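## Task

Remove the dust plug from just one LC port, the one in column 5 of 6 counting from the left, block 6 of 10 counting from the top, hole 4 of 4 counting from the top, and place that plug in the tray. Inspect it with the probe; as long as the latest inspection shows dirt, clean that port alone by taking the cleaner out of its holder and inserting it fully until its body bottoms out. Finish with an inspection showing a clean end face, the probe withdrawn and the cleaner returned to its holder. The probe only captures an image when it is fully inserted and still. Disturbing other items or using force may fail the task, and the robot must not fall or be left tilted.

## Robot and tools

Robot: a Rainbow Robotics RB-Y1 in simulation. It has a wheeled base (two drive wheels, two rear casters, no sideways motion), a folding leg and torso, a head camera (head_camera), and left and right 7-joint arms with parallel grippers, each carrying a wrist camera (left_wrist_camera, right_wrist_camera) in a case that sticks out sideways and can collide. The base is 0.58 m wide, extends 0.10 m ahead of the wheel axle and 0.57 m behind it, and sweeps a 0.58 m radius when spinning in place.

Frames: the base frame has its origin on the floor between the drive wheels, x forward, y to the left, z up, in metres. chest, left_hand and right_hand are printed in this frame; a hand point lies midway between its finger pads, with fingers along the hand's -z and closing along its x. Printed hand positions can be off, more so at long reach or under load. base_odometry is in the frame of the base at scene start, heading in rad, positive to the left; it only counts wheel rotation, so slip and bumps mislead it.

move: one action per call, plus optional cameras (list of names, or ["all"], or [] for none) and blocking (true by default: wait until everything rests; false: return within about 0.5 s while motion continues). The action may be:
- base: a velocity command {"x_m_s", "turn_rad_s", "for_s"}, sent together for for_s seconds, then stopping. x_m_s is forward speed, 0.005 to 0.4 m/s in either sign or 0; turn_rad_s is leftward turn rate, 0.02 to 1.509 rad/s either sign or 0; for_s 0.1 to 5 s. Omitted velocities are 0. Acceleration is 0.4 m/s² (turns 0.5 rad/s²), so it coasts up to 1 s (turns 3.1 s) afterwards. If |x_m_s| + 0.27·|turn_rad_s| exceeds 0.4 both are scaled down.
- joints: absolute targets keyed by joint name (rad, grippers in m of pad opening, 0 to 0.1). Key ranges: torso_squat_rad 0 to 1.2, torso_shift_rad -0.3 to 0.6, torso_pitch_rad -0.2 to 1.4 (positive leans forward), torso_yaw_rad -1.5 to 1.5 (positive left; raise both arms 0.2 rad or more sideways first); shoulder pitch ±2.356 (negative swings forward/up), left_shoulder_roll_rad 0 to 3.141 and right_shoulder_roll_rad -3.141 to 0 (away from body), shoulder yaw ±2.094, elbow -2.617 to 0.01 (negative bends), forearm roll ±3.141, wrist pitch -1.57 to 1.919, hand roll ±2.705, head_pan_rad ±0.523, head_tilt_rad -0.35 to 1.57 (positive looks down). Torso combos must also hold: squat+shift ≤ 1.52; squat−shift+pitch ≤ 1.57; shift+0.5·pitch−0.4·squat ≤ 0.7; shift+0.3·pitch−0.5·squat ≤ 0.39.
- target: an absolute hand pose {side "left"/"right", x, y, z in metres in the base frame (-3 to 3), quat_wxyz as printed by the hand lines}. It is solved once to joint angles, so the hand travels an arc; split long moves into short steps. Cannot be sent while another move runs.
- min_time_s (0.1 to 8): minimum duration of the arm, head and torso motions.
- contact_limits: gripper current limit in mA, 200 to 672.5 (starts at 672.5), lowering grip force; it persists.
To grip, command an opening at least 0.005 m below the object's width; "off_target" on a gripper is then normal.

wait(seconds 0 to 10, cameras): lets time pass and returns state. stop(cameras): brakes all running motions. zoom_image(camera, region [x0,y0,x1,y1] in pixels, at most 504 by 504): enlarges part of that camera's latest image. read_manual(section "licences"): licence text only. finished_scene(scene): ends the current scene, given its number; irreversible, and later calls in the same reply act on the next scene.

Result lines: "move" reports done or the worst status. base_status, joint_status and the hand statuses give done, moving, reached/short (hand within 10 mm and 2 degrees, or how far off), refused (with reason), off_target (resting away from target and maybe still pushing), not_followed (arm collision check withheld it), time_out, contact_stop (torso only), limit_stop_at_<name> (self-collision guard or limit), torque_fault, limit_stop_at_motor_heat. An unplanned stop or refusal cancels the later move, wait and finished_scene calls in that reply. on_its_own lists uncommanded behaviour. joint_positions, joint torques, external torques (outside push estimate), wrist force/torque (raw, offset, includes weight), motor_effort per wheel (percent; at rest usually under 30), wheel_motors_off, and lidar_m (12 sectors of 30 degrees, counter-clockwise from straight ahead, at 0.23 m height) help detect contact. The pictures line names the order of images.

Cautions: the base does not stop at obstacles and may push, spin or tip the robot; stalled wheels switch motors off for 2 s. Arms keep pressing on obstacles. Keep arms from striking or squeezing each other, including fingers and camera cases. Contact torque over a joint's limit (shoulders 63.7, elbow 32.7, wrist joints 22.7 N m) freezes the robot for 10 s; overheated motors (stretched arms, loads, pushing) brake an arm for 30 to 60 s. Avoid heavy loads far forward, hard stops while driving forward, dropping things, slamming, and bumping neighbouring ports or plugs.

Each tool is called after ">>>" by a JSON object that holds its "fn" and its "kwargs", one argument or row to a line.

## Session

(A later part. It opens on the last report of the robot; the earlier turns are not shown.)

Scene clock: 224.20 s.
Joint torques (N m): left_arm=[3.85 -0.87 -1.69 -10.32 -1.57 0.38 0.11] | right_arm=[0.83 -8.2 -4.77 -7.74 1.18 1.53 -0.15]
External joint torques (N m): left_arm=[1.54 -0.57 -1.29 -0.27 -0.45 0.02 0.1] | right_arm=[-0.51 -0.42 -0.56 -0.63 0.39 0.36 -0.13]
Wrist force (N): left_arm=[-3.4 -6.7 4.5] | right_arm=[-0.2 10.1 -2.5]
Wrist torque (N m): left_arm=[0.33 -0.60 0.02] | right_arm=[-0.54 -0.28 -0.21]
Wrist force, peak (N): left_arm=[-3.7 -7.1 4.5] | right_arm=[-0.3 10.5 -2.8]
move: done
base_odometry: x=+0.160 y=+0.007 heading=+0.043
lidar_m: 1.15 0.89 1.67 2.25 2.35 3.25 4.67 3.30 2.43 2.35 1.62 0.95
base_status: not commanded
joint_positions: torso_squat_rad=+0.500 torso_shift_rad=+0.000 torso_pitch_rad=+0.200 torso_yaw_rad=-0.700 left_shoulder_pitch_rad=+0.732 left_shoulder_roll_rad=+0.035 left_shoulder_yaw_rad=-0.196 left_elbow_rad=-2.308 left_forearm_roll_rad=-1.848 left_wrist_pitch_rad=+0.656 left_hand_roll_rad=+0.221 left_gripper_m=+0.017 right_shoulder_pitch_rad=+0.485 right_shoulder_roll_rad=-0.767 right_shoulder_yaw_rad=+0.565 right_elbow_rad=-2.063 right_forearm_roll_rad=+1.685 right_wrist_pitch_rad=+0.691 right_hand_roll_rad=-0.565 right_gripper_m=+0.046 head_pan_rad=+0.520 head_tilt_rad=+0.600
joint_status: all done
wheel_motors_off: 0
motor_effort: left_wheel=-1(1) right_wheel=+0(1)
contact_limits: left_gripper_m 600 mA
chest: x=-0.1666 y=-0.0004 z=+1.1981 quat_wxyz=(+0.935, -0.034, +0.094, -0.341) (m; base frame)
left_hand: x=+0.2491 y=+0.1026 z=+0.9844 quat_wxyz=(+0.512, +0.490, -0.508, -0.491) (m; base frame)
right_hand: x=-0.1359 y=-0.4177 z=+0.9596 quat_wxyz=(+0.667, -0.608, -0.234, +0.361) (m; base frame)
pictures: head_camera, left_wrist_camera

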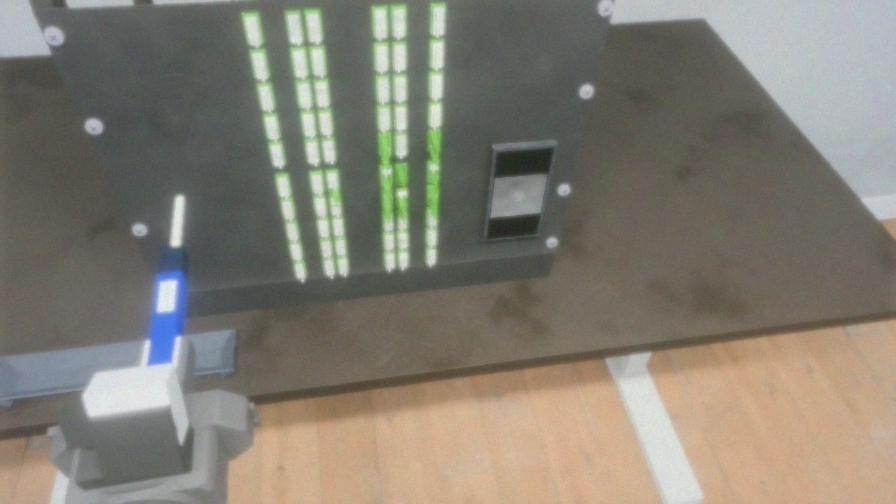

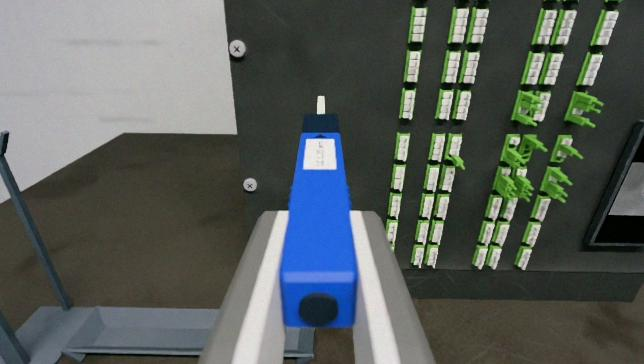

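>>> {"fn": "move", "kwargs": {
  "target": {"side": "left", "x": 0.2300, "y": 0.0200, "z": 0.9600, "quat_wxyz": [0.5028, 0.4972, -0.4972, -0.5028]},
  "min_time_s": 1.5,
  "cameras": ["left_wrist_camera"]
}}

>>> {"fn": "move", "kwargs": {
  "target": {"side": "left", "x": 0.2300, "y": -0.0700, "z": 0.9350, "quat_wxyz": [0.5028, 0.4972, -0.4972, -0.5028]},
  "min_time_s": 1.5,
  "cameras": ["left_wrist_camera", "head_camera"]
}}

Scene clock: 226.33 s.
Joint torques (N m): left_arm=[-2.4 -3.55 -3.48 -8.21 -1.9 0.25 0.03] | right_arm=[1.18 -8.7 -5.57 -7.95 1.33 1.59 0.18]
External joint torques (N m): left_arm=[-2.06 -0.58 -1.15 1.24 -0.45 0.04 0.02] | right_arm=[-0.16 -0.93 -1.36 -0.84 0.53 0.42 0.2]
Wrist force (N): left_arm=[-3.5 -6.5 4.9] | right_arm=[0.1 10.1 -2.6]
Wrist torque (N m): left_arm=[0.32 -0.60 0.05] | right_arm=[-0.54 -0.25 -0.21]
Wrist force, peak (N): left_arm=[-3.7 -7.0 4.6] | right_arm=[0.0 10.3 -2.6]
move: done
base_odometry: x=+0.160 y=+0.007 heading=+0.043
lidar_m: 1.15 0.89 1.67 2.25 2.35 3.25 4.67 3.30 2.43 2.35 1.62 0.95
base_status: not commanded
joint_positions: torso_squat_rad=+0.500 torso_shift_rad=+0.000 torso_pitch_rad=+0.200 torso_yaw_rad=-0.700 left_shoulder_pitch_rad=+0.533 left_shoulder_roll_rad=+0.000 left_shoulder_yaw_rad=-0.405 left_elbow_rad=-2.087 left_forearm_roll_rad=-1.934 left_wrist_pitch_rad=+0.884 left_hand_roll_rad=+0.109 left_gripper_m=+0.017 right_shoulder_pitch_rad=+0.485 right_shoulder_roll_rad=-0.767 right_shoulder_yaw_rad=+0.565 right_elbow_rad=-2.063 right_forearm_roll_rad=+1.685 right_wrist_pitch_rad=+0.691 right_hand_roll_rad=-0.565 right_gripper_m=+0.046 head_pan_rad=+0.520 head_tilt_rad=+0.600
joint_status: all done
wheel_motors_off: 0
motor_effort: left_wheel=+0(1) right_wheel=-1(2)
contact_limits: left_gripper_m 600 mA
chest: x=-0.1666 y=-0.0004 z=+1.1981 quat_wxyz=(+0.935, -0.034, +0.094, -0.341) (m; base frame)
left_hand: x=+0.2300 y=+0.0203 z=+0.9600 quat_wxyz=(+0.503, +0.497, -0.497, -0.503) (m; base frame)
left_hand_status: reached (checked arc, planned for 1.5 s): 0 mm and 0.0 deg off.
right_hand: x=-0.1359 y=-0.4177 z=+0.9596 quat_wxyz=(+0.667, -0.608, -0.234, +0.361) (m; base frame)
pictures: left_wrist_camera

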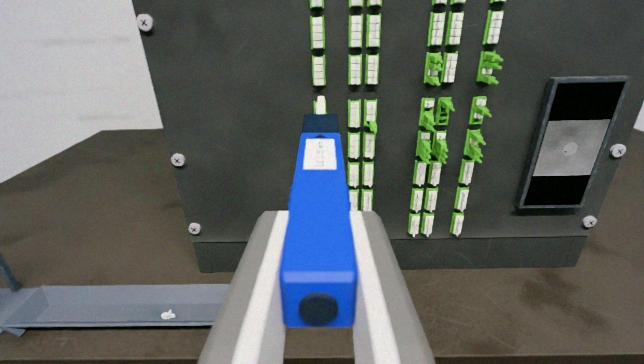

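Scene clock: 228.17 s.
Joint torques (N m): left_arm=[-6.8 -5.71 -3.76 -8.02 -1.89 0.22 0] | right_arm=[0.56 -7.95 -4.77 -7.67 1.42 1.65 -0.06]
External joint torques (N m): left_arm=[-1.94 0.13 -1.23 1.14 -0.11 0.11 -0.02] | right_arm=[-0.78 -0.18 -0.56 -0.56 0.62 0.48 -0.05]
Wrist force (N): left_arm=[-3.4 -6.4 4.5] | right_arm=[-0.2 10.2 -2.7]
Wrist torque (N m): left_arm=[0.31 -0.61 0.01] | right_arm=[-0.54 -0.27 -0.22]
Wrist force, peak (N): left_arm=[-3.6 -6.6 4.7] | right_arm=[-0.1 10.3 -2.7]
move: done
base_odometry: x=+0.160 y=+0.007 heading=+0.043
lidar_m: 1.15 0.89 1.67 2.25 2.35 3.24 4.67 3.29 2.44 2.35 1.62 0.96
base_status: not commanded
joint_positions: torso_squat_rad=+0.500 torso_shift_rad=+0.000 torso_pitch_rad=+0.200 torso_yaw_rad=-0.700 left_shoulder_pitch_rad=+0.180 left_shoulder_roll_rad=+0.000 left_shoulder_yaw_rad=-0.541 left_elbow_rad=-1.740 left_forearm_roll_rad=-1.848 left_wrist_pitch_rad=+1.172 left_hand_roll_rad=+0.056 left_gripper_m=+0.017 right_shoulder_pitch_rad=+0.485 right_shoulder_roll_rad=-0.767 right_shoulder_yaw_rad=+0.565 right_elbow_rad=-2.063 right_forearm_roll_rad=+1.685 right_wrist_pitch_rad=+0.691 right_hand_roll_rad=-0.565 right_gripper_m=+0.046 head_pan_rad=+0.520 head_tilt_rad=+0.600
joint_status: all done
wheel_motors_off: 0
motor_effort: left_wheel=+0(1) right_wheel=+0(2)
contact_limits: left_gripper_m 600 mA
chest: x=-0.1666 y=-0.0004 z=+1.1981 quat_wxyz=(+0.935, -0.034, +0.094, -0.341) (m; base frame)
left_hand: x=+0.2300 y=-0.0696 z=+0.9352 quat_wxyz=(+0.502, +0.497, -0.497, -0.504) (m; base frame)
left_hand_status: reached (checked arc, planned for 1.5 s): 0 mm and 0.1 deg off.
right_hand: x=-0.1359 y=-0.4177 z=+0.9596 quat_wxyz=(+0.667, -0.608, -0.234, +0.361) (m; base frame)
pictures: head_camera, left_wrist_camera

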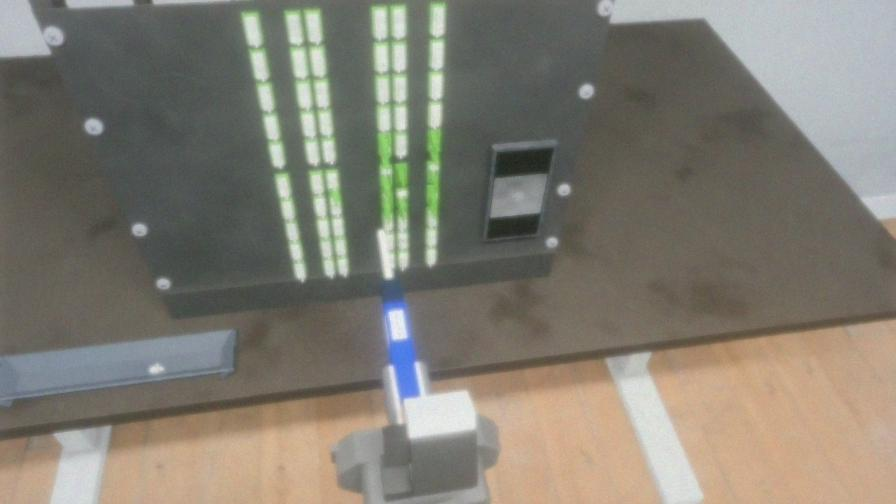

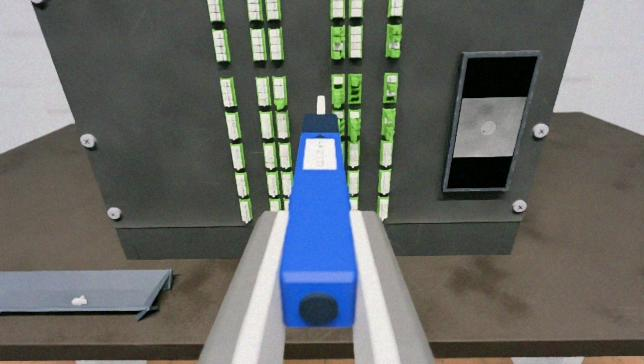

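>>> {"fn": "move", "kwargs": {
  "target": {"side": "left", "x": 0.2500, "y": -0.0990, "z": 0.9200, "quat_wxyz": [0.5000, 0.5000, -0.5000, -0.5000]},
  "min_time_s": 1.5,
  "cameras": ["left_wrist_camera"]
}}

>>> {"fn": "zoom_image", "kwargs": {
  "camera": "left_wrist_camera",
  "region": [260, 40, 400, 160]
}}

Scene clock: 230.20 s.
Joint torques (N m): left_arm=[-9.54 -6.14 0.31 -7.98 -1.74 0.43 0.38] | right_arm=[0.36 -8.71 -4.86 -7.78 1.48 1.48 -0.09]
External joint torques (N m): left_arm=[-2.25 0.04 2.29 1.16 0.08 0.22 0.37] | right_arm=[-0.98 -0.93 -0.65 -0.67 0.69 0.31 -0.07]
Wrist force (N): left_arm=[-3.6 -6.4 4.7] | right_arm=[-0.1 10.0 -2.6]
Wrist torque (N m): left_arm=[0.30 -0.61 0.01] | right_arm=[-0.54 -0.28 -0.21]
Wrist force, peak (N): left_arm=[-3.4 -6.8 4.6] | right_arm=[-0.1 10.3 -2.6]
move: done
base_odometry: x=+0.160 y=+0.007 heading=+0.043
lidar_m: 1.15 0.89 1.67 2.26 2.34 3.25 4.66 3.29 2.43 2.35 1.62 0.95
base_status: not commanded
joint_positions: torso_squat_rad=+0.500 torso_shift_rad=+0.000 torso_pitch_rad=+0.200 torso_yaw_rad=-0.700 left_shoulder_pitch_rad=+0.013 left_shoulder_roll_rad=+0.000 left_shoulder_yaw_rad=-0.524 left_elbow_rad=-1.551 left_forearm_roll_rad=-1.800 left_wrist_pitch_rad=+1.232 left_hand_roll_rad=+0.104 left_gripper_m=+0.017 right_shoulder_pitch_rad=+0.485 right_shoulder_roll_rad=-0.767 right_shoulder_yaw_rad=+0.565 right_elbow_rad=-2.063 right_forearm_roll_rad=+1.685 right_wrist_pitch_rad=+0.691 right_hand_roll_rad=-0.565 right_gripper_m=+0.046 head_pan_rad=+0.520 head_tilt_rad=+0.600
joint_status: all done
wheel_motors_off: 0
motor_effort: left_wheel=-1(1) right_wheel=+1(1)
contact_limits: left_gripper_m 600 mA
chest: x=-0.1666 y=-0.0004 z=+1.1981 quat_wxyz=(+0.935, -0.034, +0.094, -0.341) (m; base frame)
left_hand: x=+0.2498 y=-0.0988 z=+0.9203 quat_wxyz=(+0.500, +0.500, -0.500, -0.501) (m; base frame)
left_hand_status: reached (checked arc, planned for 1.5 s): 0 mm and 0.1 deg off.
right_hand: x=-0.1359 y=-0.4177 z=+0.9596 quat_wxyz=(+0.667, -0.608, -0.234, +0.361) (m; base frame)
pictures: left_wrist_camera

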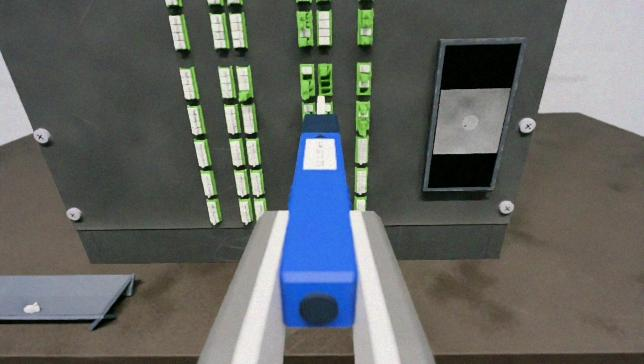

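Scaled by 3.600 from the camera's 644x364 image, which has a finer 1265x715 frame.

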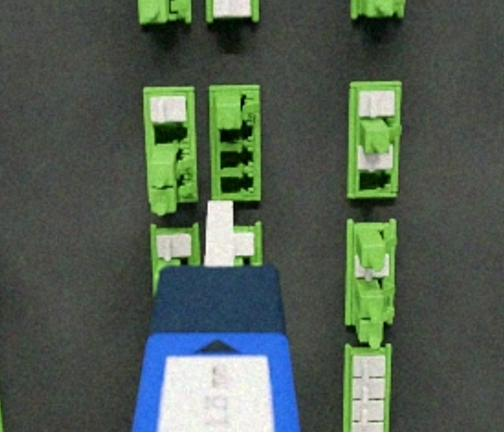

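>>> {"fn": "zoom_image", "kwargs": {
  "camera": "left_wrist_camera",
  "region": [296, 56, 346, 116]
}}

Scaled by 8.400 from the camera's 644x364 image, which has a finer 1265x715 frame.

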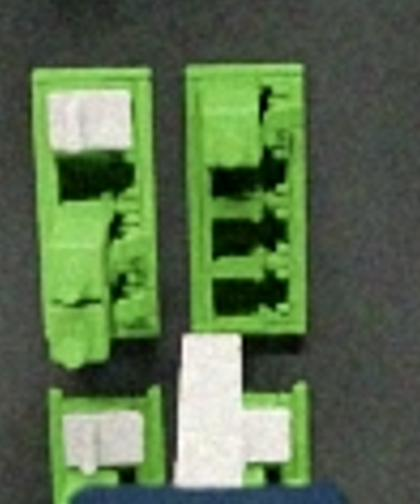

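>>> {"fn": "zoom_image", "kwargs": {
  "camera": "left_wrist_camera",
  "region": [20, 110, 120, 280]
}}

>>> {"fn": "zoom_image", "kwargs": {
  "camera": "left_wrist_camera",
  "region": [450, 100, 550, 270]
}}

Scaled by 2.965 from the camera's 644x364 image, which has a finer 1265x715 frame.

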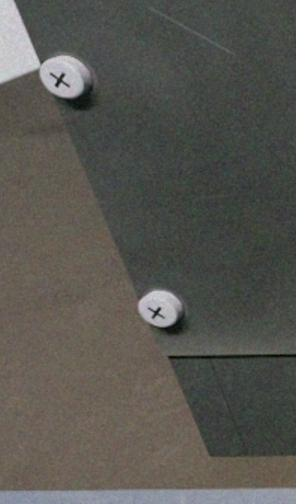

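Scaled by 2.965 from the camera's 644x364 image, which has a finer 1265x715 frame.

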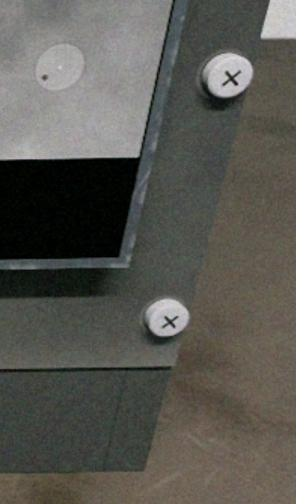

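>>> {"fn": "move", "kwargs": {
  "target": {"side": "left", "x": 0.2100, "y": -0.0990, "z": 0.9200, "quat_wxyz": [0.5000, 0.5000, -0.5000, -0.5000]},
  "min_time_s": 1.0,
  "cameras": ["left_wrist_camera"]
}}

>>> {"fn": "zoom_image", "kwargs": {
  "camera": "left_wrist_camera",
  "region": [20, 100, 120, 270]
}}

>>> {"fn": "zoom_image", "kwargs": {
  "camera": "left_wrist_camera",
  "region": [430, 100, 530, 270]
}}

>>> {"fn": "zoom_image", "kwargs": {
  "camera": "left_wrist_camera",
  "region": [296, 56, 346, 116]
}}

Scene clock: 236.00 s.
Joint torques (N m): left_arm=[-4.38 -6.56 -3.32 -9.35 -2.22 0.28 0.45] | right_arm=[-0.2 -8.23 -4.14 -7.84 1.52 1.63 -0.2]
External joint torques (N m): left_arm=[1.6 0.56 -1.07 -0.5 -0.33 0.06 0.44] | right_arm=[-1.53 -0.45 0.07 -0.74 0.73 0.46 -0.19]
Wrist force (N): left_arm=[-3.4 -6.3 4.6] | right_arm=[-0.1 10.2 -2.6]
Wrist torque (N m): left_arm=[0.29 -0.60 0.00] | right_arm=[-0.56 -0.27 -0.21]
Wrist force, peak (N): left_arm=[-3.5 -6.6 4.9] | right_arm=[-0.1 10.3 -2.7]
move: done
base_odometry: x=+0.160 y=+0.007 heading=+0.043
lidar_m: 1.15 0.90 1.67 2.25 2.35 3.25 4.67 3.30 2.43 2.35 1.62 0.96
base_status: not commanded
joint_positions: torso_squat_rad=+0.500 torso_shift_rad=+0.000 torso_pitch_rad=+0.200 torso_yaw_rad=-0.700 left_shoulder_pitch_rad=+0.057 left_shoulder_roll_rad=+0.000 left_shoulder_yaw_rad=-0.644 left_elbow_rad=-1.552 left_forearm_roll_rad=-1.823 left_wrist_pitch_rad=+1.343 left_hand_roll_rad=+0.111 left_gripper_m=+0.017 right_shoulder_pitch_rad=+0.485 right_shoulder_roll_rad=-0.767 right_shoulder_yaw_rad=+0.565 right_elbow_rad=-2.063 right_forearm_roll_rad=+1.685 right_wrist_pitch_rad=+0.691 right_hand_roll_rad=-0.565 right_gripper_m=+0.046 head_pan_rad=+0.520 head_tilt_rad=+0.600
joint_status: all done
wheel_motors_off: 0
motor_effort: left_wheel=-1(1) right_wheel=-1(2)
contact_limits: left_gripper_m 600 mA
chest: x=-0.1666 y=-0.0004 z=+1.1981 quat_wxyz=(+0.935, -0.034, +0.094, -0.341) (m; base frame)
left_hand: x=+0.2102 y=-0.0990 z=+0.9200 quat_wxyz=(+0.500, +0.500, -0.500, -0.500) (m; base frame)
left_hand_status: reached (checked arc, planned for 1.0 s): 0 mm and 0.0 deg off.
right_hand: x=-0.1359 y=-0.4177 z=+0.9596 quat_wxyz=(+0.667, -0.608, -0.234, +0.361) (m; base frame)
pictures: left_wrist_camera

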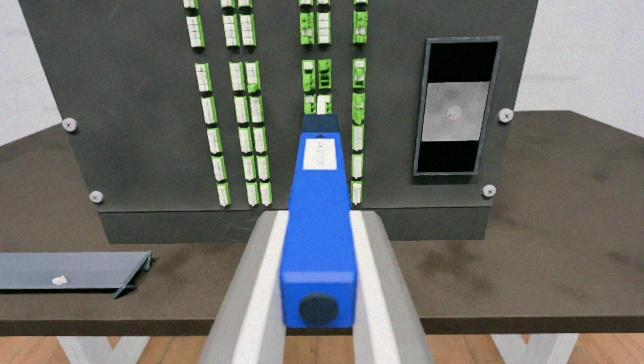

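Scaled by 2.965 from the camera's 644x364 image, which has a finer 1265x715 frame.

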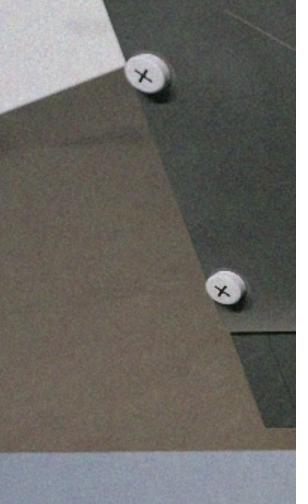

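Scaled by 2.965 from the camera's 644x364 image, which has a finer 1265x715 frame.

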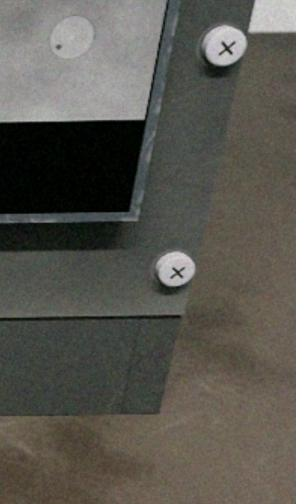

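Scaled by 8.400 from the camera's 644x364 image, which has a finer 1265x715 frame.

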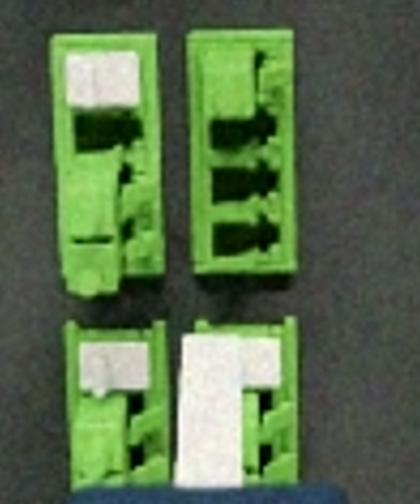

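>>> {"fn": "zoom_image", "kwargs": {
  "camera": "left_wrist_camera",
  "region": [270, 110, 370, 230]
}}

>>> {"fn": "zoom_image", "kwargs": {
  "camera": "left_wrist_camera",
  "region": [260, 220, 380, 340]
}}

Scaled by 4.200 from the camera's 644x364 image, which has a finer 1265x715 frame.

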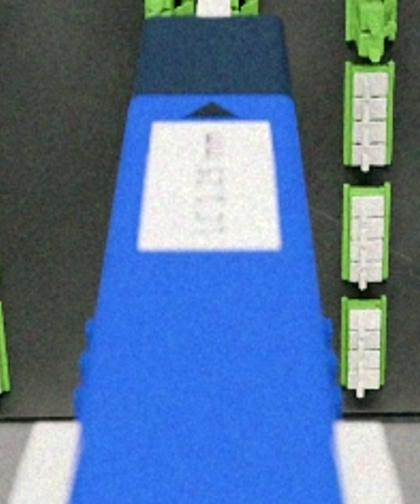

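Scaled by 4.200 from the camera's 644x364 image, which has a finer 1265x715 frame.

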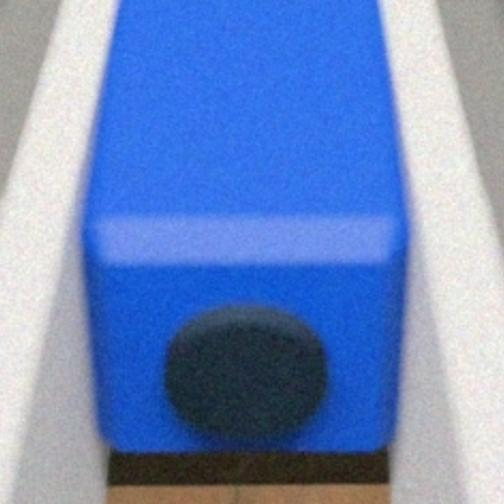

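>>> {"fn": "move", "kwargs": {
  "target": {"side": "left", "x": 0.2600, "y": -0.1010, "z": 0.9268, "quat_wxyz": [0.5218, 0.4776, -0.4903, -0.5092]},
  "min_time_s": 1.2,
  "cameras": ["left_wrist_camera"]
}}

>>> {"fn": "zoom_image", "kwargs": {
  "camera": "left_wrist_camera",
  "region": [296, 66, 346, 126]
}}

Scene clock: 239.57 s.
Joint torques (N m): left_arm=[-9.95 -3.59 0.15 -9.78 -1.79 -0.46 -0.13] | right_arm=[0.32 -8.08 -4.95 -7.79 1.31 1.54 0.02]
External joint torques (N m): left_arm=[-2.19 2.27 1.87 -0.47 0.03 -0.43 -0.14] | right_arm=[-1.02 -0.3 -0.74 -0.69 0.52 0.38 0.03]
Wrist force (N): left_arm=[-3.8 -6.4 4.3] | right_arm=[0.1 10.1 -2.5]
Wrist torque (N m): left_arm=[0.29 -0.64 0.03] | right_arm=[-0.55 -0.25 -0.19]
Wrist force, peak (N): left_arm=[-3.3 -6.7 4.9] | right_arm=[-0.1 10.4 -2.4]
move: done
base_odometry: x=+0.160 y=+0.007 heading=+0.043
lidar_m: 1.15 0.89 1.67 2.24 2.35 3.25 4.67 3.29 2.43 2.35 1.62 0.96
base_status: not commanded
joint_positions: torso_squat_rad=+0.500 torso_shift_rad=+0.000 torso_pitch_rad=+0.200 torso_yaw_rad=-0.700 left_shoulder_pitch_rad=-0.007 left_shoulder_roll_rad=+0.021 left_shoulder_yaw_rad=-0.529 left_elbow_rad=-1.631 left_forearm_roll_rad=-1.676 left_wrist_pitch_rad=+1.227 left_hand_roll_rad=+0.016 left_gripper_m=+0.017 right_shoulder_pitch_rad=+0.485 right_shoulder_roll_rad=-0.767 right_shoulder_yaw_rad=+0.565 right_elbow_rad=-2.063 right_forearm_roll_rad=+1.685 right_wrist_pitch_rad=+0.691 right_hand_roll_rad=-0.565 right_gripper_m=+0.046 head_pan_rad=+0.520 head_tilt_rad=+0.600
joint_status: all done
wheel_motors_off: 0
motor_effort: left_wheel=+0(1) right_wheel=-1(1)
contact_limits: left_gripper_m 600 mA
chest: x=-0.1666 y=-0.0004 z=+1.1981 quat_wxyz=(+0.935, -0.034, +0.094, -0.341) (m; base frame)
left_hand: x=+0.2594 y=-0.1010 z=+0.9268 quat_wxyz=(+0.522, +0.477, -0.491, -0.509) (m; base frame)
left_hand_status: reached (checked arc, planned for 1.2 s): 1 mm and 0.1 deg off.
right_hand: x=-0.1359 y=-0.4177 z=+0.9596 quat_wxyz=(+0.667, -0.608, -0.234, +0.361) (m; base frame)
pictures: left_wrist_camera

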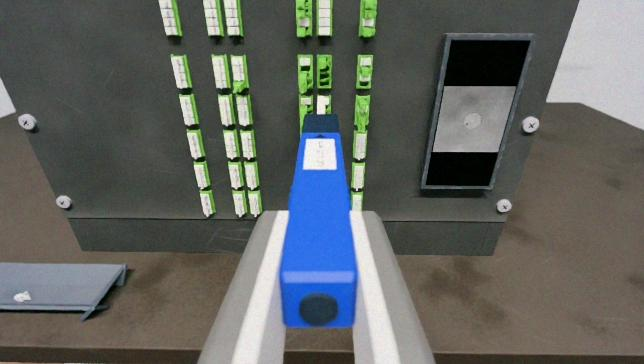

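Scaled by 8.400 from the camera's 644x364 image, which has a finer 1265x715 frame.

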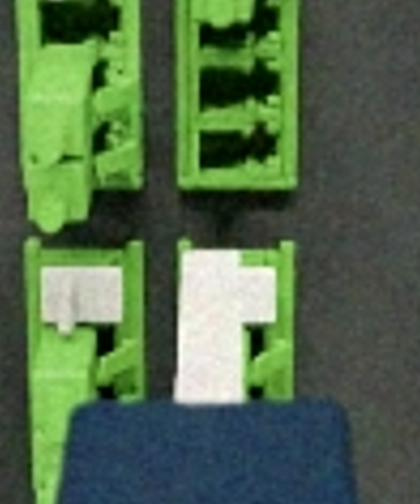

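>>> {"fn": "move", "kwargs": {
  "target": {"side": "left", "x": 0.2850, "y": -0.1018, "z": 0.9265, "quat_wxyz": [0.5218, 0.4776, -0.4903, -0.5092]},
  "min_time_s": 1.0,
  "cameras": ["left_wrist_camera"]
}}

>>> {"fn": "zoom_image", "kwargs": {
  "camera": "left_wrist_camera",
  "region": [300, 66, 350, 116]
}}

Scene clock: 241.23 s.
Joint torques (N m): left_arm=[-11.37 -2.53 0.53 -8.23 -1.75 -0.53 -0.2] | right_arm=[0.09 -8 -5.01 -7.9 1.32 1.61 -0.05]
External joint torques (N m): left_arm=[-2.54 2.54 1.85 1.21 0.04 -0.49 -0.21] | right_arm=[-1.25 -0.22 -0.8 -0.79 0.53 0.45 -0.04]
Wrist force (N): left_arm=[-3.6 -6.6 4.2] | right_arm=[0.1 10.3 -2.3]
Wrist torque (N m): left_arm=[0.32 -0.62 0.04] | right_arm=[-0.56 -0.26 -0.21]
Wrist force, peak (N): left_arm=[-3.8 -6.8 4.4] | right_arm=[-0.1 10.4 -2.6]
move: done
base_odometry: x=+0.160 y=+0.007 heading=+0.043
lidar_m: 1.15 0.90 1.67 2.25 2.34 3.25 4.67 3.30 2.43 2.35 1.62 0.96
base_status: not commanded
joint_positions: torso_squat_rad=+0.500 torso_shift_rad=+0.000 torso_pitch_rad=+0.200 torso_yaw_rad=-0.700 left_shoulder_pitch_rad=-0.059 left_shoulder_roll_rad=+0.039 left_shoulder_yaw_rad=-0.474 left_elbow_rad=-1.607 left_forearm_roll_rad=-1.630 left_wrist_pitch_rad=+1.189 left_hand_roll_rad=+0.007 left_gripper_m=+0.017 right_shoulder_pitch_rad=+0.485 right_shoulder_roll_rad=-0.767 right_shoulder_yaw_rad=+0.565 right_elbow_rad=-2.063 right_forearm_roll_rad=+1.685 right_wrist_pitch_rad=+0.691 right_hand_roll_rad=-0.565 right_gripper_m=+0.046 head_pan_rad=+0.520 head_tilt_rad=+0.600
joint_status: all done
wheel_motors_off: 0
motor_effort: left_wheel=+0(0) right_wheel=+0(2)
contact_limits: left_gripper_m 600 mA
chest: x=-0.1666 y=-0.0004 z=+1.1981 quat_wxyz=(+0.935, -0.034, +0.094, -0.341) (m; base frame)
left_hand: x=+0.2847 y=-0.1019 z=+0.9264 quat_wxyz=(+0.522, +0.477, -0.490, -0.509) (m; base frame)
left_hand_status: reached (checked arc, planned for 1.0 s): 0 mm and 0.0 deg off.
right_hand: x=-0.1359 y=-0.4177 z=+0.9596 quat_wxyz=(+0.667, -0.608, -0.234, +0.361) (m; base frame)
pictures: left_wrist_camera

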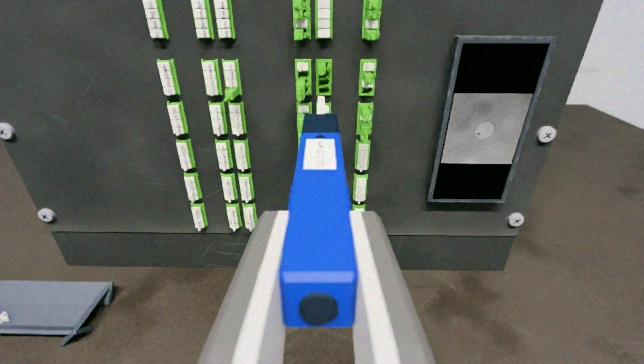

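Scaled by 10.080 from the camera's 644x364 image, which has a finer 1265x715 frame.

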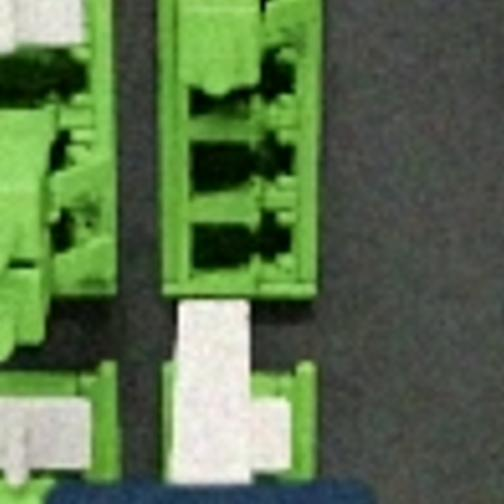

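>>> {"fn": "move", "kwargs": {
  "target": {"side": "left", "x": 0.3040, "y": -0.1025, "z": 0.9264, "quat_wxyz": [0.5218, 0.4776, -0.4903, -0.5092]},
  "min_time_s": 1.0,
  "cameras": ["left_wrist_camera"]
}}

>>> {"fn": "zoom_image", "kwargs": {
  "camera": "left_wrist_camera",
  "region": [300, 66, 350, 116]
}}

Scene clock: 243.10 s.
Joint torques (N m): left_arm=[-12.29 -2.3 0.81 -8.36 -1.73 -0.53 -0.03] | right_arm=[0.74 -8.25 -4.97 -7.75 1.3 1.63 0.02]
External joint torques (N m): left_arm=[-2.65 2.13 1.83 1.17 0.04 -0.48 -0.04] | right_arm=[-0.6 -0.47 -0.76 -0.64 0.5 0.46 0.03]
Wrist force (N): left_arm=[-3.5 -6.4 4.1] | right_arm=[-0.1 10.1 -2.4]
Wrist torque (N m): left_arm=[0.30 -0.59 0.04] | right_arm=[-0.53 -0.27 -0.21]
Wrist force, peak (N): left_arm=[-3.7 -6.9 4.2] | right_arm=[0.0 10.3 -2.4]
move: done
base_odometry: x=+0.160 y=+0.007 heading=+0.043
lidar_m: 1.15 0.88 1.66 2.25 2.35 3.24 4.66 3.29 2.43 2.35 1.62 0.95
base_status: not commanded
joint_positions: torso_squat_rad=+0.500 torso_shift_rad=+0.000 torso_pitch_rad=+0.200 torso_yaw_rad=-0.700 left_shoulder_pitch_rad=-0.099 left_shoulder_roll_rad=+0.054 left_shoulder_yaw_rad=-0.434 left_elbow_rad=-1.584 left_forearm_roll_rad=-1.598 left_wrist_pitch_rad=+1.162 left_hand_roll_rad=+0.004 left_gripper_m=+0.017 right_shoulder_pitch_rad=+0.485 right_shoulder_roll_rad=-0.767 right_shoulder_yaw_rad=+0.565 right_elbow_rad=-2.063 right_forearm_roll_rad=+1.685 right_wrist_pitch_rad=+0.691 right_hand_roll_rad=-0.565 right_gripper_m=+0.046 head_pan_rad=+0.520 head_tilt_rad=+0.600
joint_status: all done
wheel_motors_off: 0
motor_effort: left_wheel=+0(1) right_wheel=+0(1)
contact_limits: left_gripper_m 600 mA
chest: x=-0.1666 y=-0.0004 z=+1.1981 quat_wxyz=(+0.935, -0.034, +0.094, -0.341) (m; base frame)
left_hand: x=+0.3037 y=-0.1026 z=+0.9263 quat_wxyz=(+0.522, +0.477, -0.490, -0.509) (m; base frame)
left_hand_status: reached (checked arc, planned for 1.0 s): 0 mm and 0.0 deg off.
right_hand: x=-0.1359 y=-0.4177 z=+0.9596 quat_wxyz=(+0.667, -0.608, -0.234, +0.361) (m; base frame)
pictures: left_wrist_camera

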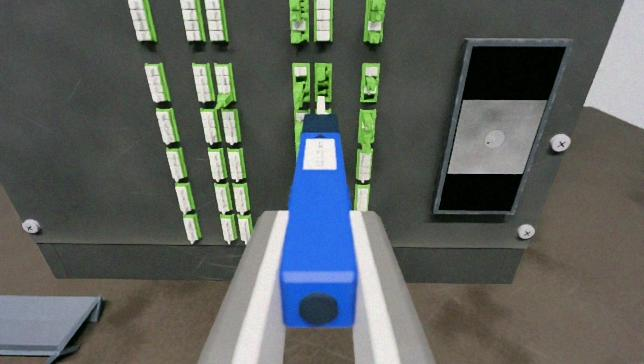

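Scaled by 10.080 from the camera's 644x364 image, which has a finer 1265x715 frame.

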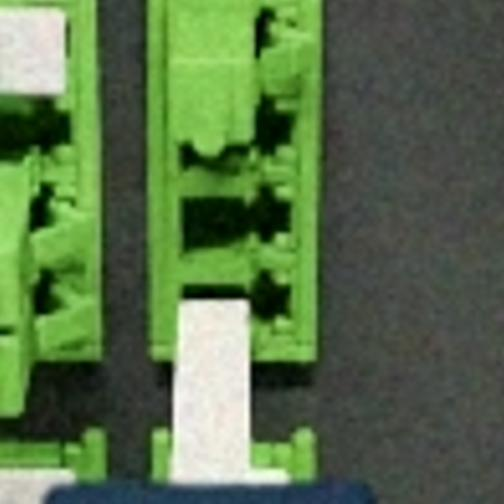

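>>> {"fn": "zoom_image", "kwargs": {
  "camera": "left_wrist_camera",
  "region": [312, 78, 336, 106]
}}

Scaled by 18.000 from the camera's 644x364 image, which has a finer 1265x715 frame.

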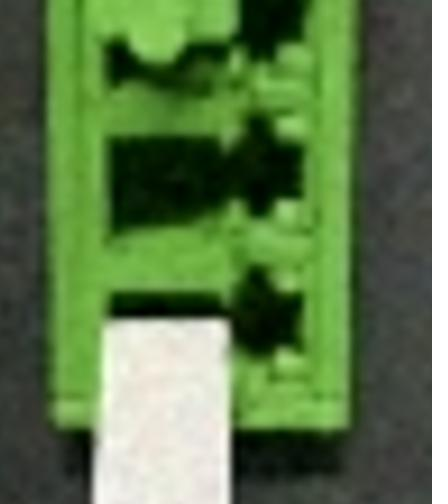

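>>> {"fn": "move", "kwargs": {
  "target": {"side": "left", "x": 0.3065, "y": -0.1027, "z": 0.9264, "quat_wxyz": [0.5218, 0.4776, -0.4903, -0.5092]},
  "min_time_s": 0.8,
  "cameras": ["left_wrist_camera"]
}}

>>> {"fn": "zoom_image", "kwargs": {
  "camera": "left_wrist_camera",
  "region": [312, 78, 336, 106]
}}

Scene clock: 245.23 s.
Joint torques (N m): left_arm=[-12.34 -2.01 1.16 -8.24 -1.76 -0.54 -0.04] | right_arm=[0.68 -8.03 -4.93 -8.17 1.44 1.58 -0.09]
External joint torques (N m): left_arm=[-2.59 2.35 2.15 1.3 0 -0.49 -0.05] | right_arm=[-0.66 -0.26 -0.72 -1.07 0.65 0.41 -0.08]
Wrist force (N): left_arm=[-3.5 -6.5 4.3] | right_arm=[-0.1 10.4 -2.3]
Wrist torque (N m): left_arm=[0.30 -0.60 0.04] | right_arm=[-0.56 -0.26 -0.21]
Wrist force, peak (N): left_arm=[-3.9 -6.9 4.4] | right_arm=[-0.1 10.4 -2.6]
move: done
base_odometry: x=+0.160 y=+0.007 heading=+0.043
lidar_m: 1.15 0.90 1.66 2.25 2.35 3.25 4.67 3.30 2.43 2.35 1.62 0.95
base_status: not commanded
joint_positions: torso_squat_rad=+0.500 torso_shift_rad=+0.000 torso_pitch_rad=+0.200 torso_yaw_rad=-0.700 left_shoulder_pitch_rad=-0.105 left_shoulder_roll_rad=+0.056 left_shoulder_yaw_rad=-0.429 left_elbow_rad=-1.580 left_forearm_roll_rad=-1.593 left_wrist_pitch_rad=+1.159 left_hand_roll_rad=+0.003 left_gripper_m=+0.017 right_shoulder_pitch_rad=+0.485 right_shoulder_roll_rad=-0.767 right_shoulder_yaw_rad=+0.565 right_elbow_rad=-2.063 right_forearm_roll_rad=+1.685 right_wrist_pitch_rad=+0.691 right_hand_roll_rad=-0.565 right_gripper_m=+0.046 head_pan_rad=+0.520 head_tilt_rad=+0.600
joint_status: all done
wheel_motors_off: 0
motor_effort: left_wheel=+0(1) right_wheel=+1(1)
contact_limits: left_gripper_m 600 mA
chest: x=-0.1666 y=-0.0004 z=+1.1981 quat_wxyz=(+0.935, -0.034, +0.094, -0.341) (m; base frame)
left_hand: x=+0.3062 y=-0.1028 z=+0.9263 quat_wxyz=(+0.522, +0.477, -0.490, -0.509) (m; base frame)
left_hand_status: reached (checked arc, planned for 0.8 s): 0 mm and 0.0 deg off.
right_hand: x=-0.1359 y=-0.4177 z=+0.9596 quat_wxyz=(+0.667, -0.608, -0.234, +0.361) (m; base frame)
pictures: left_wrist_camera

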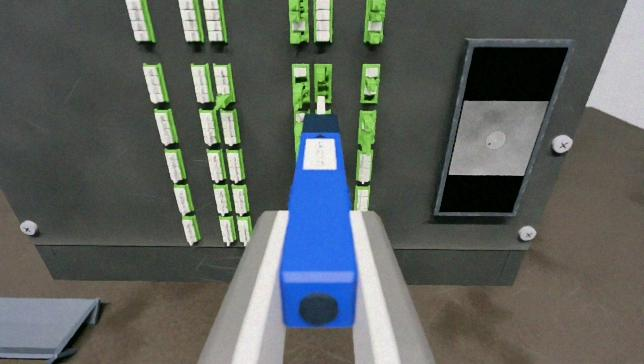

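Scaled by 18.000 from the camera's 644x364 image, which has a finer 1265x715 frame.

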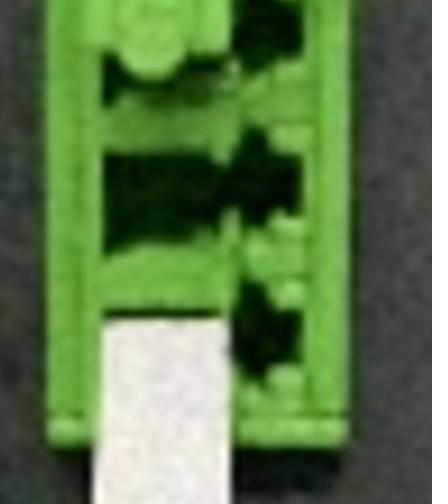

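>>> {"fn": "move", "kwargs": {
  "target": {"side": "left", "x": 0.3080, "y": -0.1028, "z": 0.9263, "quat_wxyz": [0.5218, 0.4776, -0.4903, -0.5092]},
  "min_time_s": 0.6,
  "cameras": ["left_wrist_camera"]
}}

>>> {"fn": "zoom_image", "kwargs": {
  "camera": "left_wrist_camera",
  "region": [312, 78, 336, 106]
}}

Scene clock: 246.40 s.
Joint torques (N m): left_arm=[-12.91 -1.84 1.25 -8.24 -1.78 -0.56 0.41] | right_arm=[0.21 -8.03 -5.13 -7.9 1.34 1.52 0.05]
External joint torques (N m): left_arm=[-3.09 2.46 2.21 1.3 -0.02 -0.51 0.39] | right_arm=[-1.13 -0.25 -0.92 -0.79 0.55 0.35 0.06]
Wrist force (N): left_arm=[-3.8 -6.7 4.2] | right_arm=[0.0 10.1 -2.6]
Wrist torque (N m): left_arm=[0.31 -0.63 0.04] | right_arm=[-0.54 -0.26 -0.21]
Wrist force, peak (N): left_arm=[-3.7 -6.7 4.5] | right_arm=[-0.2 10.3 -2.6]
move: done
base_odometry: x=+0.160 y=+0.007 heading=+0.043
lidar_m: 1.15 0.90 1.67 2.25 2.35 3.25 4.67 3.30 2.43 2.35 1.62 0.95
base_status: not commanded
joint_positions: torso_squat_rad=+0.500 torso_shift_rad=+0.000 torso_pitch_rad=+0.200 torso_yaw_rad=-0.700 left_shoulder_pitch_rad=-0.108 left_shoulder_roll_rad=+0.057 left_shoulder_yaw_rad=-0.426 left_elbow_rad=-1.577 left_forearm_roll_rad=-1.591 left_wrist_pitch_rad=+1.157 left_hand_roll_rad=+0.003 left_gripper_m=+0.017 right_shoulder_pitch_rad=+0.485 right_shoulder_roll_rad=-0.767 right_shoulder_yaw_rad=+0.565 right_elbow_rad=-2.063 right_forearm_roll_rad=+1.685 right_wrist_pitch_rad=+0.691 right_hand_roll_rad=-0.565 right_gripper_m=+0.046 head_pan_rad=+0.520 head_tilt_rad=+0.600
joint_status: all done
wheel_motors_off: 0
motor_effort: left_wheel=+0(1) right_wheel=+0(1)
contact_limits: left_gripper_m 600 mA
chest: x=-0.1666 y=-0.0004 z=+1.1981 quat_wxyz=(+0.935, -0.034, +0.094, -0.341) (m; base frame)
left_hand: x=+0.3077 y=-0.1029 z=+0.9262 quat_wxyz=(+0.522, +0.477, -0.490, -0.509) (m; base frame)
left_hand_status: reached (checked arc, planned for 0.6 s): 0 mm and 0.0 deg off.
right_hand: x=-0.1359 y=-0.4177 z=+0.9596 quat_wxyz=(+0.667, -0.608, -0.234, +0.361) (m; base frame)
pictures: left_wrist_camera

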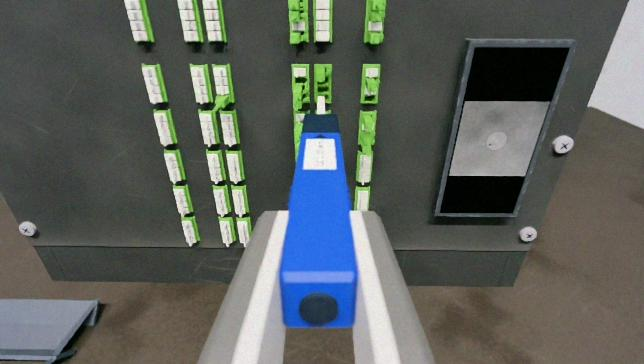

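Scaled by 18.000 from the camera's 644x364 image, which has a finer 1265x715 frame.

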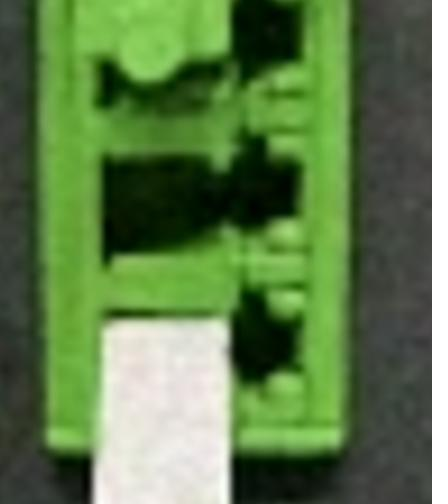

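>>> {"fn": "move", "kwargs": {
  "target": {"side": "left", "x": 0.3093, "y": -0.1028, "z": 0.9262, "quat_wxyz": [0.5218, 0.4776, -0.4903, -0.5092]},
  "min_time_s": 0.6,
  "cameras": ["left_wrist_camera"]
}}

>>> {"fn": "zoom_image", "kwargs": {
  "camera": "left_wrist_camera",
  "region": [312, 78, 336, 106]
}}

Scene clock: 247.67 s.
Joint torques (N m): left_arm=[-12.54 -1.85 1.21 -8.32 -1.83 -0.59 0.52] | right_arm=[0.47 -8.94 -4.73 -7.75 1.41 1.73 -0.04]
External joint torques (N m): left_arm=[-2.67 2.41 2.15 1.22 -0.07 -0.54 0.51] | right_arm=[-0.87 -1.16 -0.52 -0.65 0.61 0.56 -0.03]
Wrist force (N): left_arm=[-3.6 -6.2 4.3] | right_arm=[-0.1 10.2 -2.4]
Wrist torque (N m): left_arm=[0.26 -0.62 0.04] | right_arm=[-0.56 -0.26 -0.21]
Wrist force, peak (N): left_arm=[-3.9 -6.8 4.4] | right_arm=[-0.1 10.3 -2.6]
move: done
base_odometry: x=+0.160 y=+0.007 heading=+0.043
lidar_m: 1.15 0.90 1.66 2.25 2.35 3.25 4.67 3.29 2.44 2.35 1.62 0.96
base_status: not commanded
joint_positions: torso_squat_rad=+0.500 torso_shift_rad=+0.000 torso_pitch_rad=+0.200 torso_yaw_rad=-0.700 left_shoulder_pitch_rad=-0.111 left_shoulder_roll_rad=+0.058 left_shoulder_yaw_rad=-0.423 left_elbow_rad=-1.575 left_forearm_roll_rad=-1.589 left_wrist_pitch_rad=+1.155 left_hand_roll_rad=+0.004 left_gripper_m=+0.017 right_shoulder_pitch_rad=+0.485 right_shoulder_roll_rad=-0.767 right_shoulder_yaw_rad=+0.565 right_elbow_rad=-2.063 right_forearm_roll_rad=+1.685 right_wrist_pitch_rad=+0.691 right_hand_roll_rad=-0.565 right_gripper_m=+0.046 head_pan_rad=+0.520 head_tilt_rad=+0.600
joint_status: all done
wheel_motors_off: 0
motor_effort: left_wheel=+0(1) right_wheel=-1(1)
contact_limits: left_gripper_m 600 mA
chest: x=-0.1666 y=-0.0004 z=+1.1981 quat_wxyz=(+0.935, -0.034, +0.094, -0.341) (m; base frame)
left_hand: x=+0.3090 y=-0.1029 z=+0.9261 quat_wxyz=(+0.522, +0.477, -0.490, -0.509) (m; base frame)
left_hand_status: reached (checked arc, planned for 0.6 s): 0 mm and 0.0 deg off.
right_hand: x=-0.1359 y=-0.4177 z=+0.9596 quat_wxyz=(+0.667, -0.608, -0.234, +0.361) (m; base frame)
pictures: left_wrist_camera

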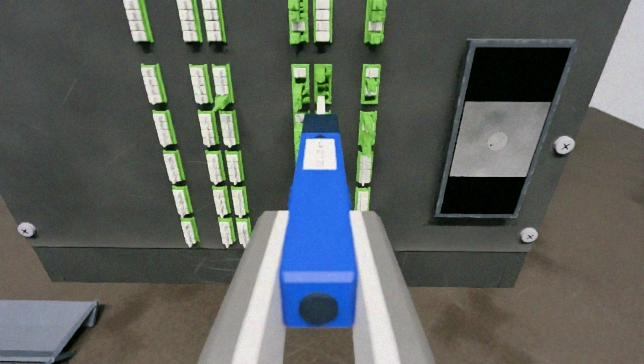

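Scaled by 18.000 from the camera's 644x364 image, which has a finer 1265x715 frame.

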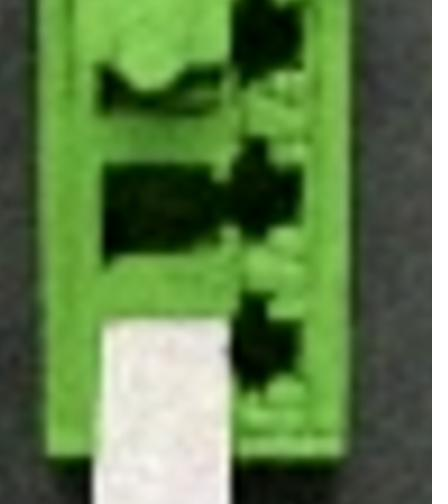

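>>> {"fn": "move", "kwargs": {
  "target": {"side": "left", "x": 0.3106, "y": -0.1028, "z": 0.9262, "quat_wxyz": [0.5218, 0.4776, -0.4903, -0.5092]},
  "min_time_s": 0.6,
  "cameras": ["left_wrist_camera"]
}}

>>> {"fn": "zoom_image", "kwargs": {
  "camera": "left_wrist_camera",
  "region": [312, 78, 336, 106]
}}

Scene clock: 248.87 s.
Joint torques (N m): left_arm=[-12.28 -1.68 1.2 -8.33 -1.67 -0.62 0] | right_arm=[0.8 -7.97 -4.82 -8.08 1.4 1.55 -0.12]
External joint torques (N m): left_arm=[-2.35 2.53 2.12 1.22 0.09 -0.57 -0.01] | right_arm=[-0.54 -0.2 -0.61 -0.97 0.61 0.38 -0.1]
Wrist force (N): left_arm=[-3.5 -6.7 4.2] | right_arm=[0.0 10.2 -2.5]
Wrist torque (N m): left_arm=[0.34 -0.61 0.03] | right_arm=[-0.55 -0.25 -0.21]
Wrist force, peak (N): left_arm=[-3.4 -6.8 4.4] | right_arm=[-0.1 10.4 -2.6]
move: done
base_odometry: x=+0.160 y=+0.007 heading=+0.043
lidar_m: 1.15 0.90 1.66 2.25 2.35 3.25 4.67 3.30 2.44 2.35 1.63 0.96
base_status: not commanded
joint_positions: torso_squat_rad=+0.500 torso_shift_rad=+0.000 torso_pitch_rad=+0.200 torso_yaw_rad=-0.700 left_shoulder_pitch_rad=-0.114 left_shoulder_roll_rad=+0.059 left_shoulder_yaw_rad=-0.421 left_elbow_rad=-1.573 left_forearm_roll_rad=-1.587 left_wrist_pitch_rad=+1.153 left_hand_roll_rad=+0.004 left_gripper_m=+0.017 right_shoulder_pitch_rad=+0.485 right_shoulder_roll_rad=-0.767 right_shoulder_yaw_rad=+0.565 right_elbow_rad=-2.063 right_forearm_roll_rad=+1.685 right_wrist_pitch_rad=+0.691 right_hand_roll_rad=-0.565 right_gripper_m=+0.046 head_pan_rad=+0.520 head_tilt_rad=+0.600
joint_status: all done
wheel_motors_off: 0
motor_effort: left_wheel=+0(1) right_wheel=+1(1)
contact_limits: left_gripper_m 600 mA
chest: x=-0.1666 y=-0.0004 z=+1.1981 quat_wxyz=(+0.935, -0.034, +0.094, -0.341) (m; base frame)
left_hand: x=+0.3103 y=-0.1029 z=+0.9261 quat_wxyz=(+0.522, +0.477, -0.490, -0.509) (m; base frame)
left_hand_status: reached (checked arc, planned for 0.6 s): 0 mm and 0.0 deg off.
right_hand: x=-0.1359 y=-0.4177 z=+0.9596 quat_wxyz=(+0.667, -0.608, -0.234, +0.361) (m; base frame)
pictures: left_wrist_camera

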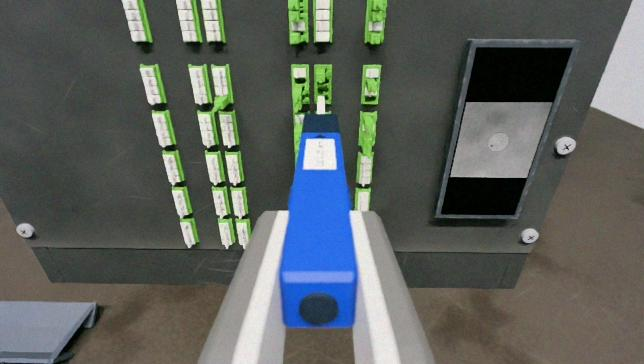

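Scaled by 18.000 from the camera's 644x364 image, which has a finer 1265x715 frame.

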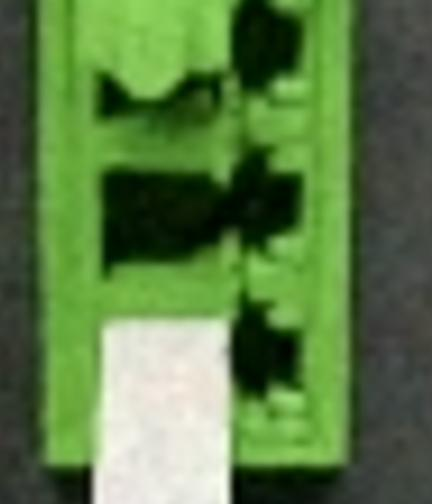

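>>> {"fn": "move", "kwargs": {
  "target": {"side": "left", "x": 0.3112, "y": -0.1028, "z": 0.9254, "quat_wxyz": [0.5218, 0.4776, -0.4903, -0.5092]},
  "min_time_s": 0.6,
  "cameras": ["left_wrist_camera"]
}}

>>> {"fn": "zoom_image", "kwargs": {
  "camera": "left_wrist_camera",
  "region": [312, 78, 336, 106]
}}

Scene clock: 250.00 s.
Joint torques (N m): left_arm=[-12.76 -1.99 1.33 -8.26 -1.84 -0.55 0.56] | right_arm=[0.48 -7.77 -5.39 -8.1 1.38 1.67 -0.02]
External joint torques (N m): left_arm=[-2.8 2.2 2.24 1.28 -0.08 -0.51 0.54] | right_arm=[-0.86 0.01 -1.19 -0.99 0.59 0.5 -0.01]
Wrist force (N): left_arm=[-3.8 -6.4 4.1] | right_arm=[-0.2 10.2 -2.5]
Wrist torque (N m): left_arm=[0.28 -0.64 0.03] | right_arm=[-0.55 -0.28 -0.20]
Wrist force, peak (N): left_arm=[-3.7 -6.7 4.5] | right_arm=[-0.1 10.3 -2.5]
move: done
base_odometry: x=+0.160 y=+0.007 heading=+0.043
lidar_m: 1.15 0.89 1.66 2.25 2.35 3.25 4.67 3.30 2.43 2.35 1.62 0.96
base_status: not commanded
joint_positions: torso_squat_rad=+0.500 torso_shift_rad=+0.000 torso_pitch_rad=+0.200 torso_yaw_rad=-0.700 left_shoulder_pitch_rad=-0.116 left_shoulder_roll_rad=+0.060 left_shoulder_yaw_rad=-0.419 left_elbow_rad=-1.569 left_forearm_roll_rad=-1.587 left_wrist_pitch_rad=+1.152 left_hand_roll_rad=+0.007 left_gripper_m=+0.017 right_shoulder_pitch_rad=+0.485 right_shoulder_roll_rad=-0.767 right_shoulder_yaw_rad=+0.565 right_elbow_rad=-2.063 right_forearm_roll_rad=+1.685 right_wrist_pitch_rad=+0.691 right_hand_roll_rad=-0.565 right_gripper_m=+0.046 head_pan_rad=+0.520 head_tilt_rad=+0.600
joint_status: all done
wheel_motors_off: 0
motor_effort: left_wheel=+0(1) right_wheel=+0(1)
contact_limits: left_gripper_m 600 mA
chest: x=-0.1666 y=-0.0004 z=+1.1981 quat_wxyz=(+0.935, -0.034, +0.094, -0.341) (m; base frame)
left_hand: x=+0.3109 y=-0.1029 z=+0.9253 quat_wxyz=(+0.522, +0.477, -0.490, -0.509) (m; base frame)
left_hand_status: reached (checked arc, planned for 0.6 s): 0 mm and 0.0 deg off.
right_hand: x=-0.1359 y=-0.4177 z=+0.9596 quat_wxyz=(+0.667, -0.608, -0.234, +0.361) (m; base frame)
pictures: left_wrist_camera

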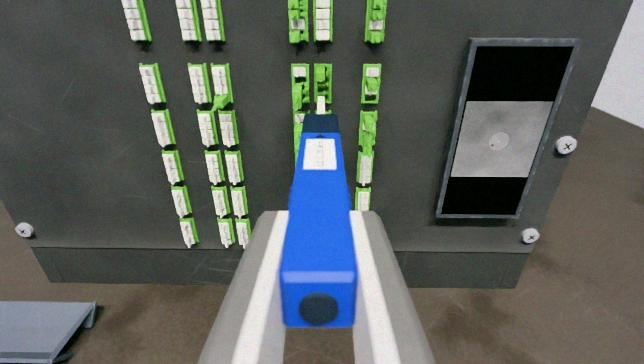

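Scaled by 18.000 from the camera's 644x364 image, which has a finer 1265x715 frame.

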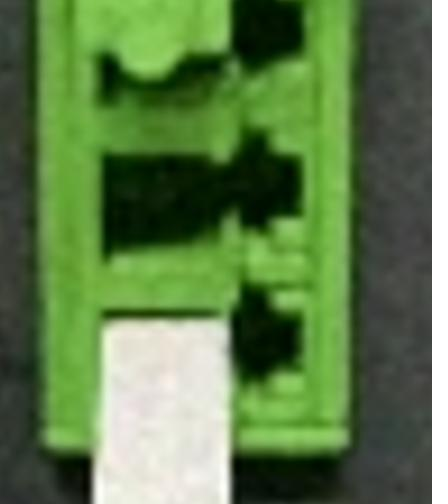

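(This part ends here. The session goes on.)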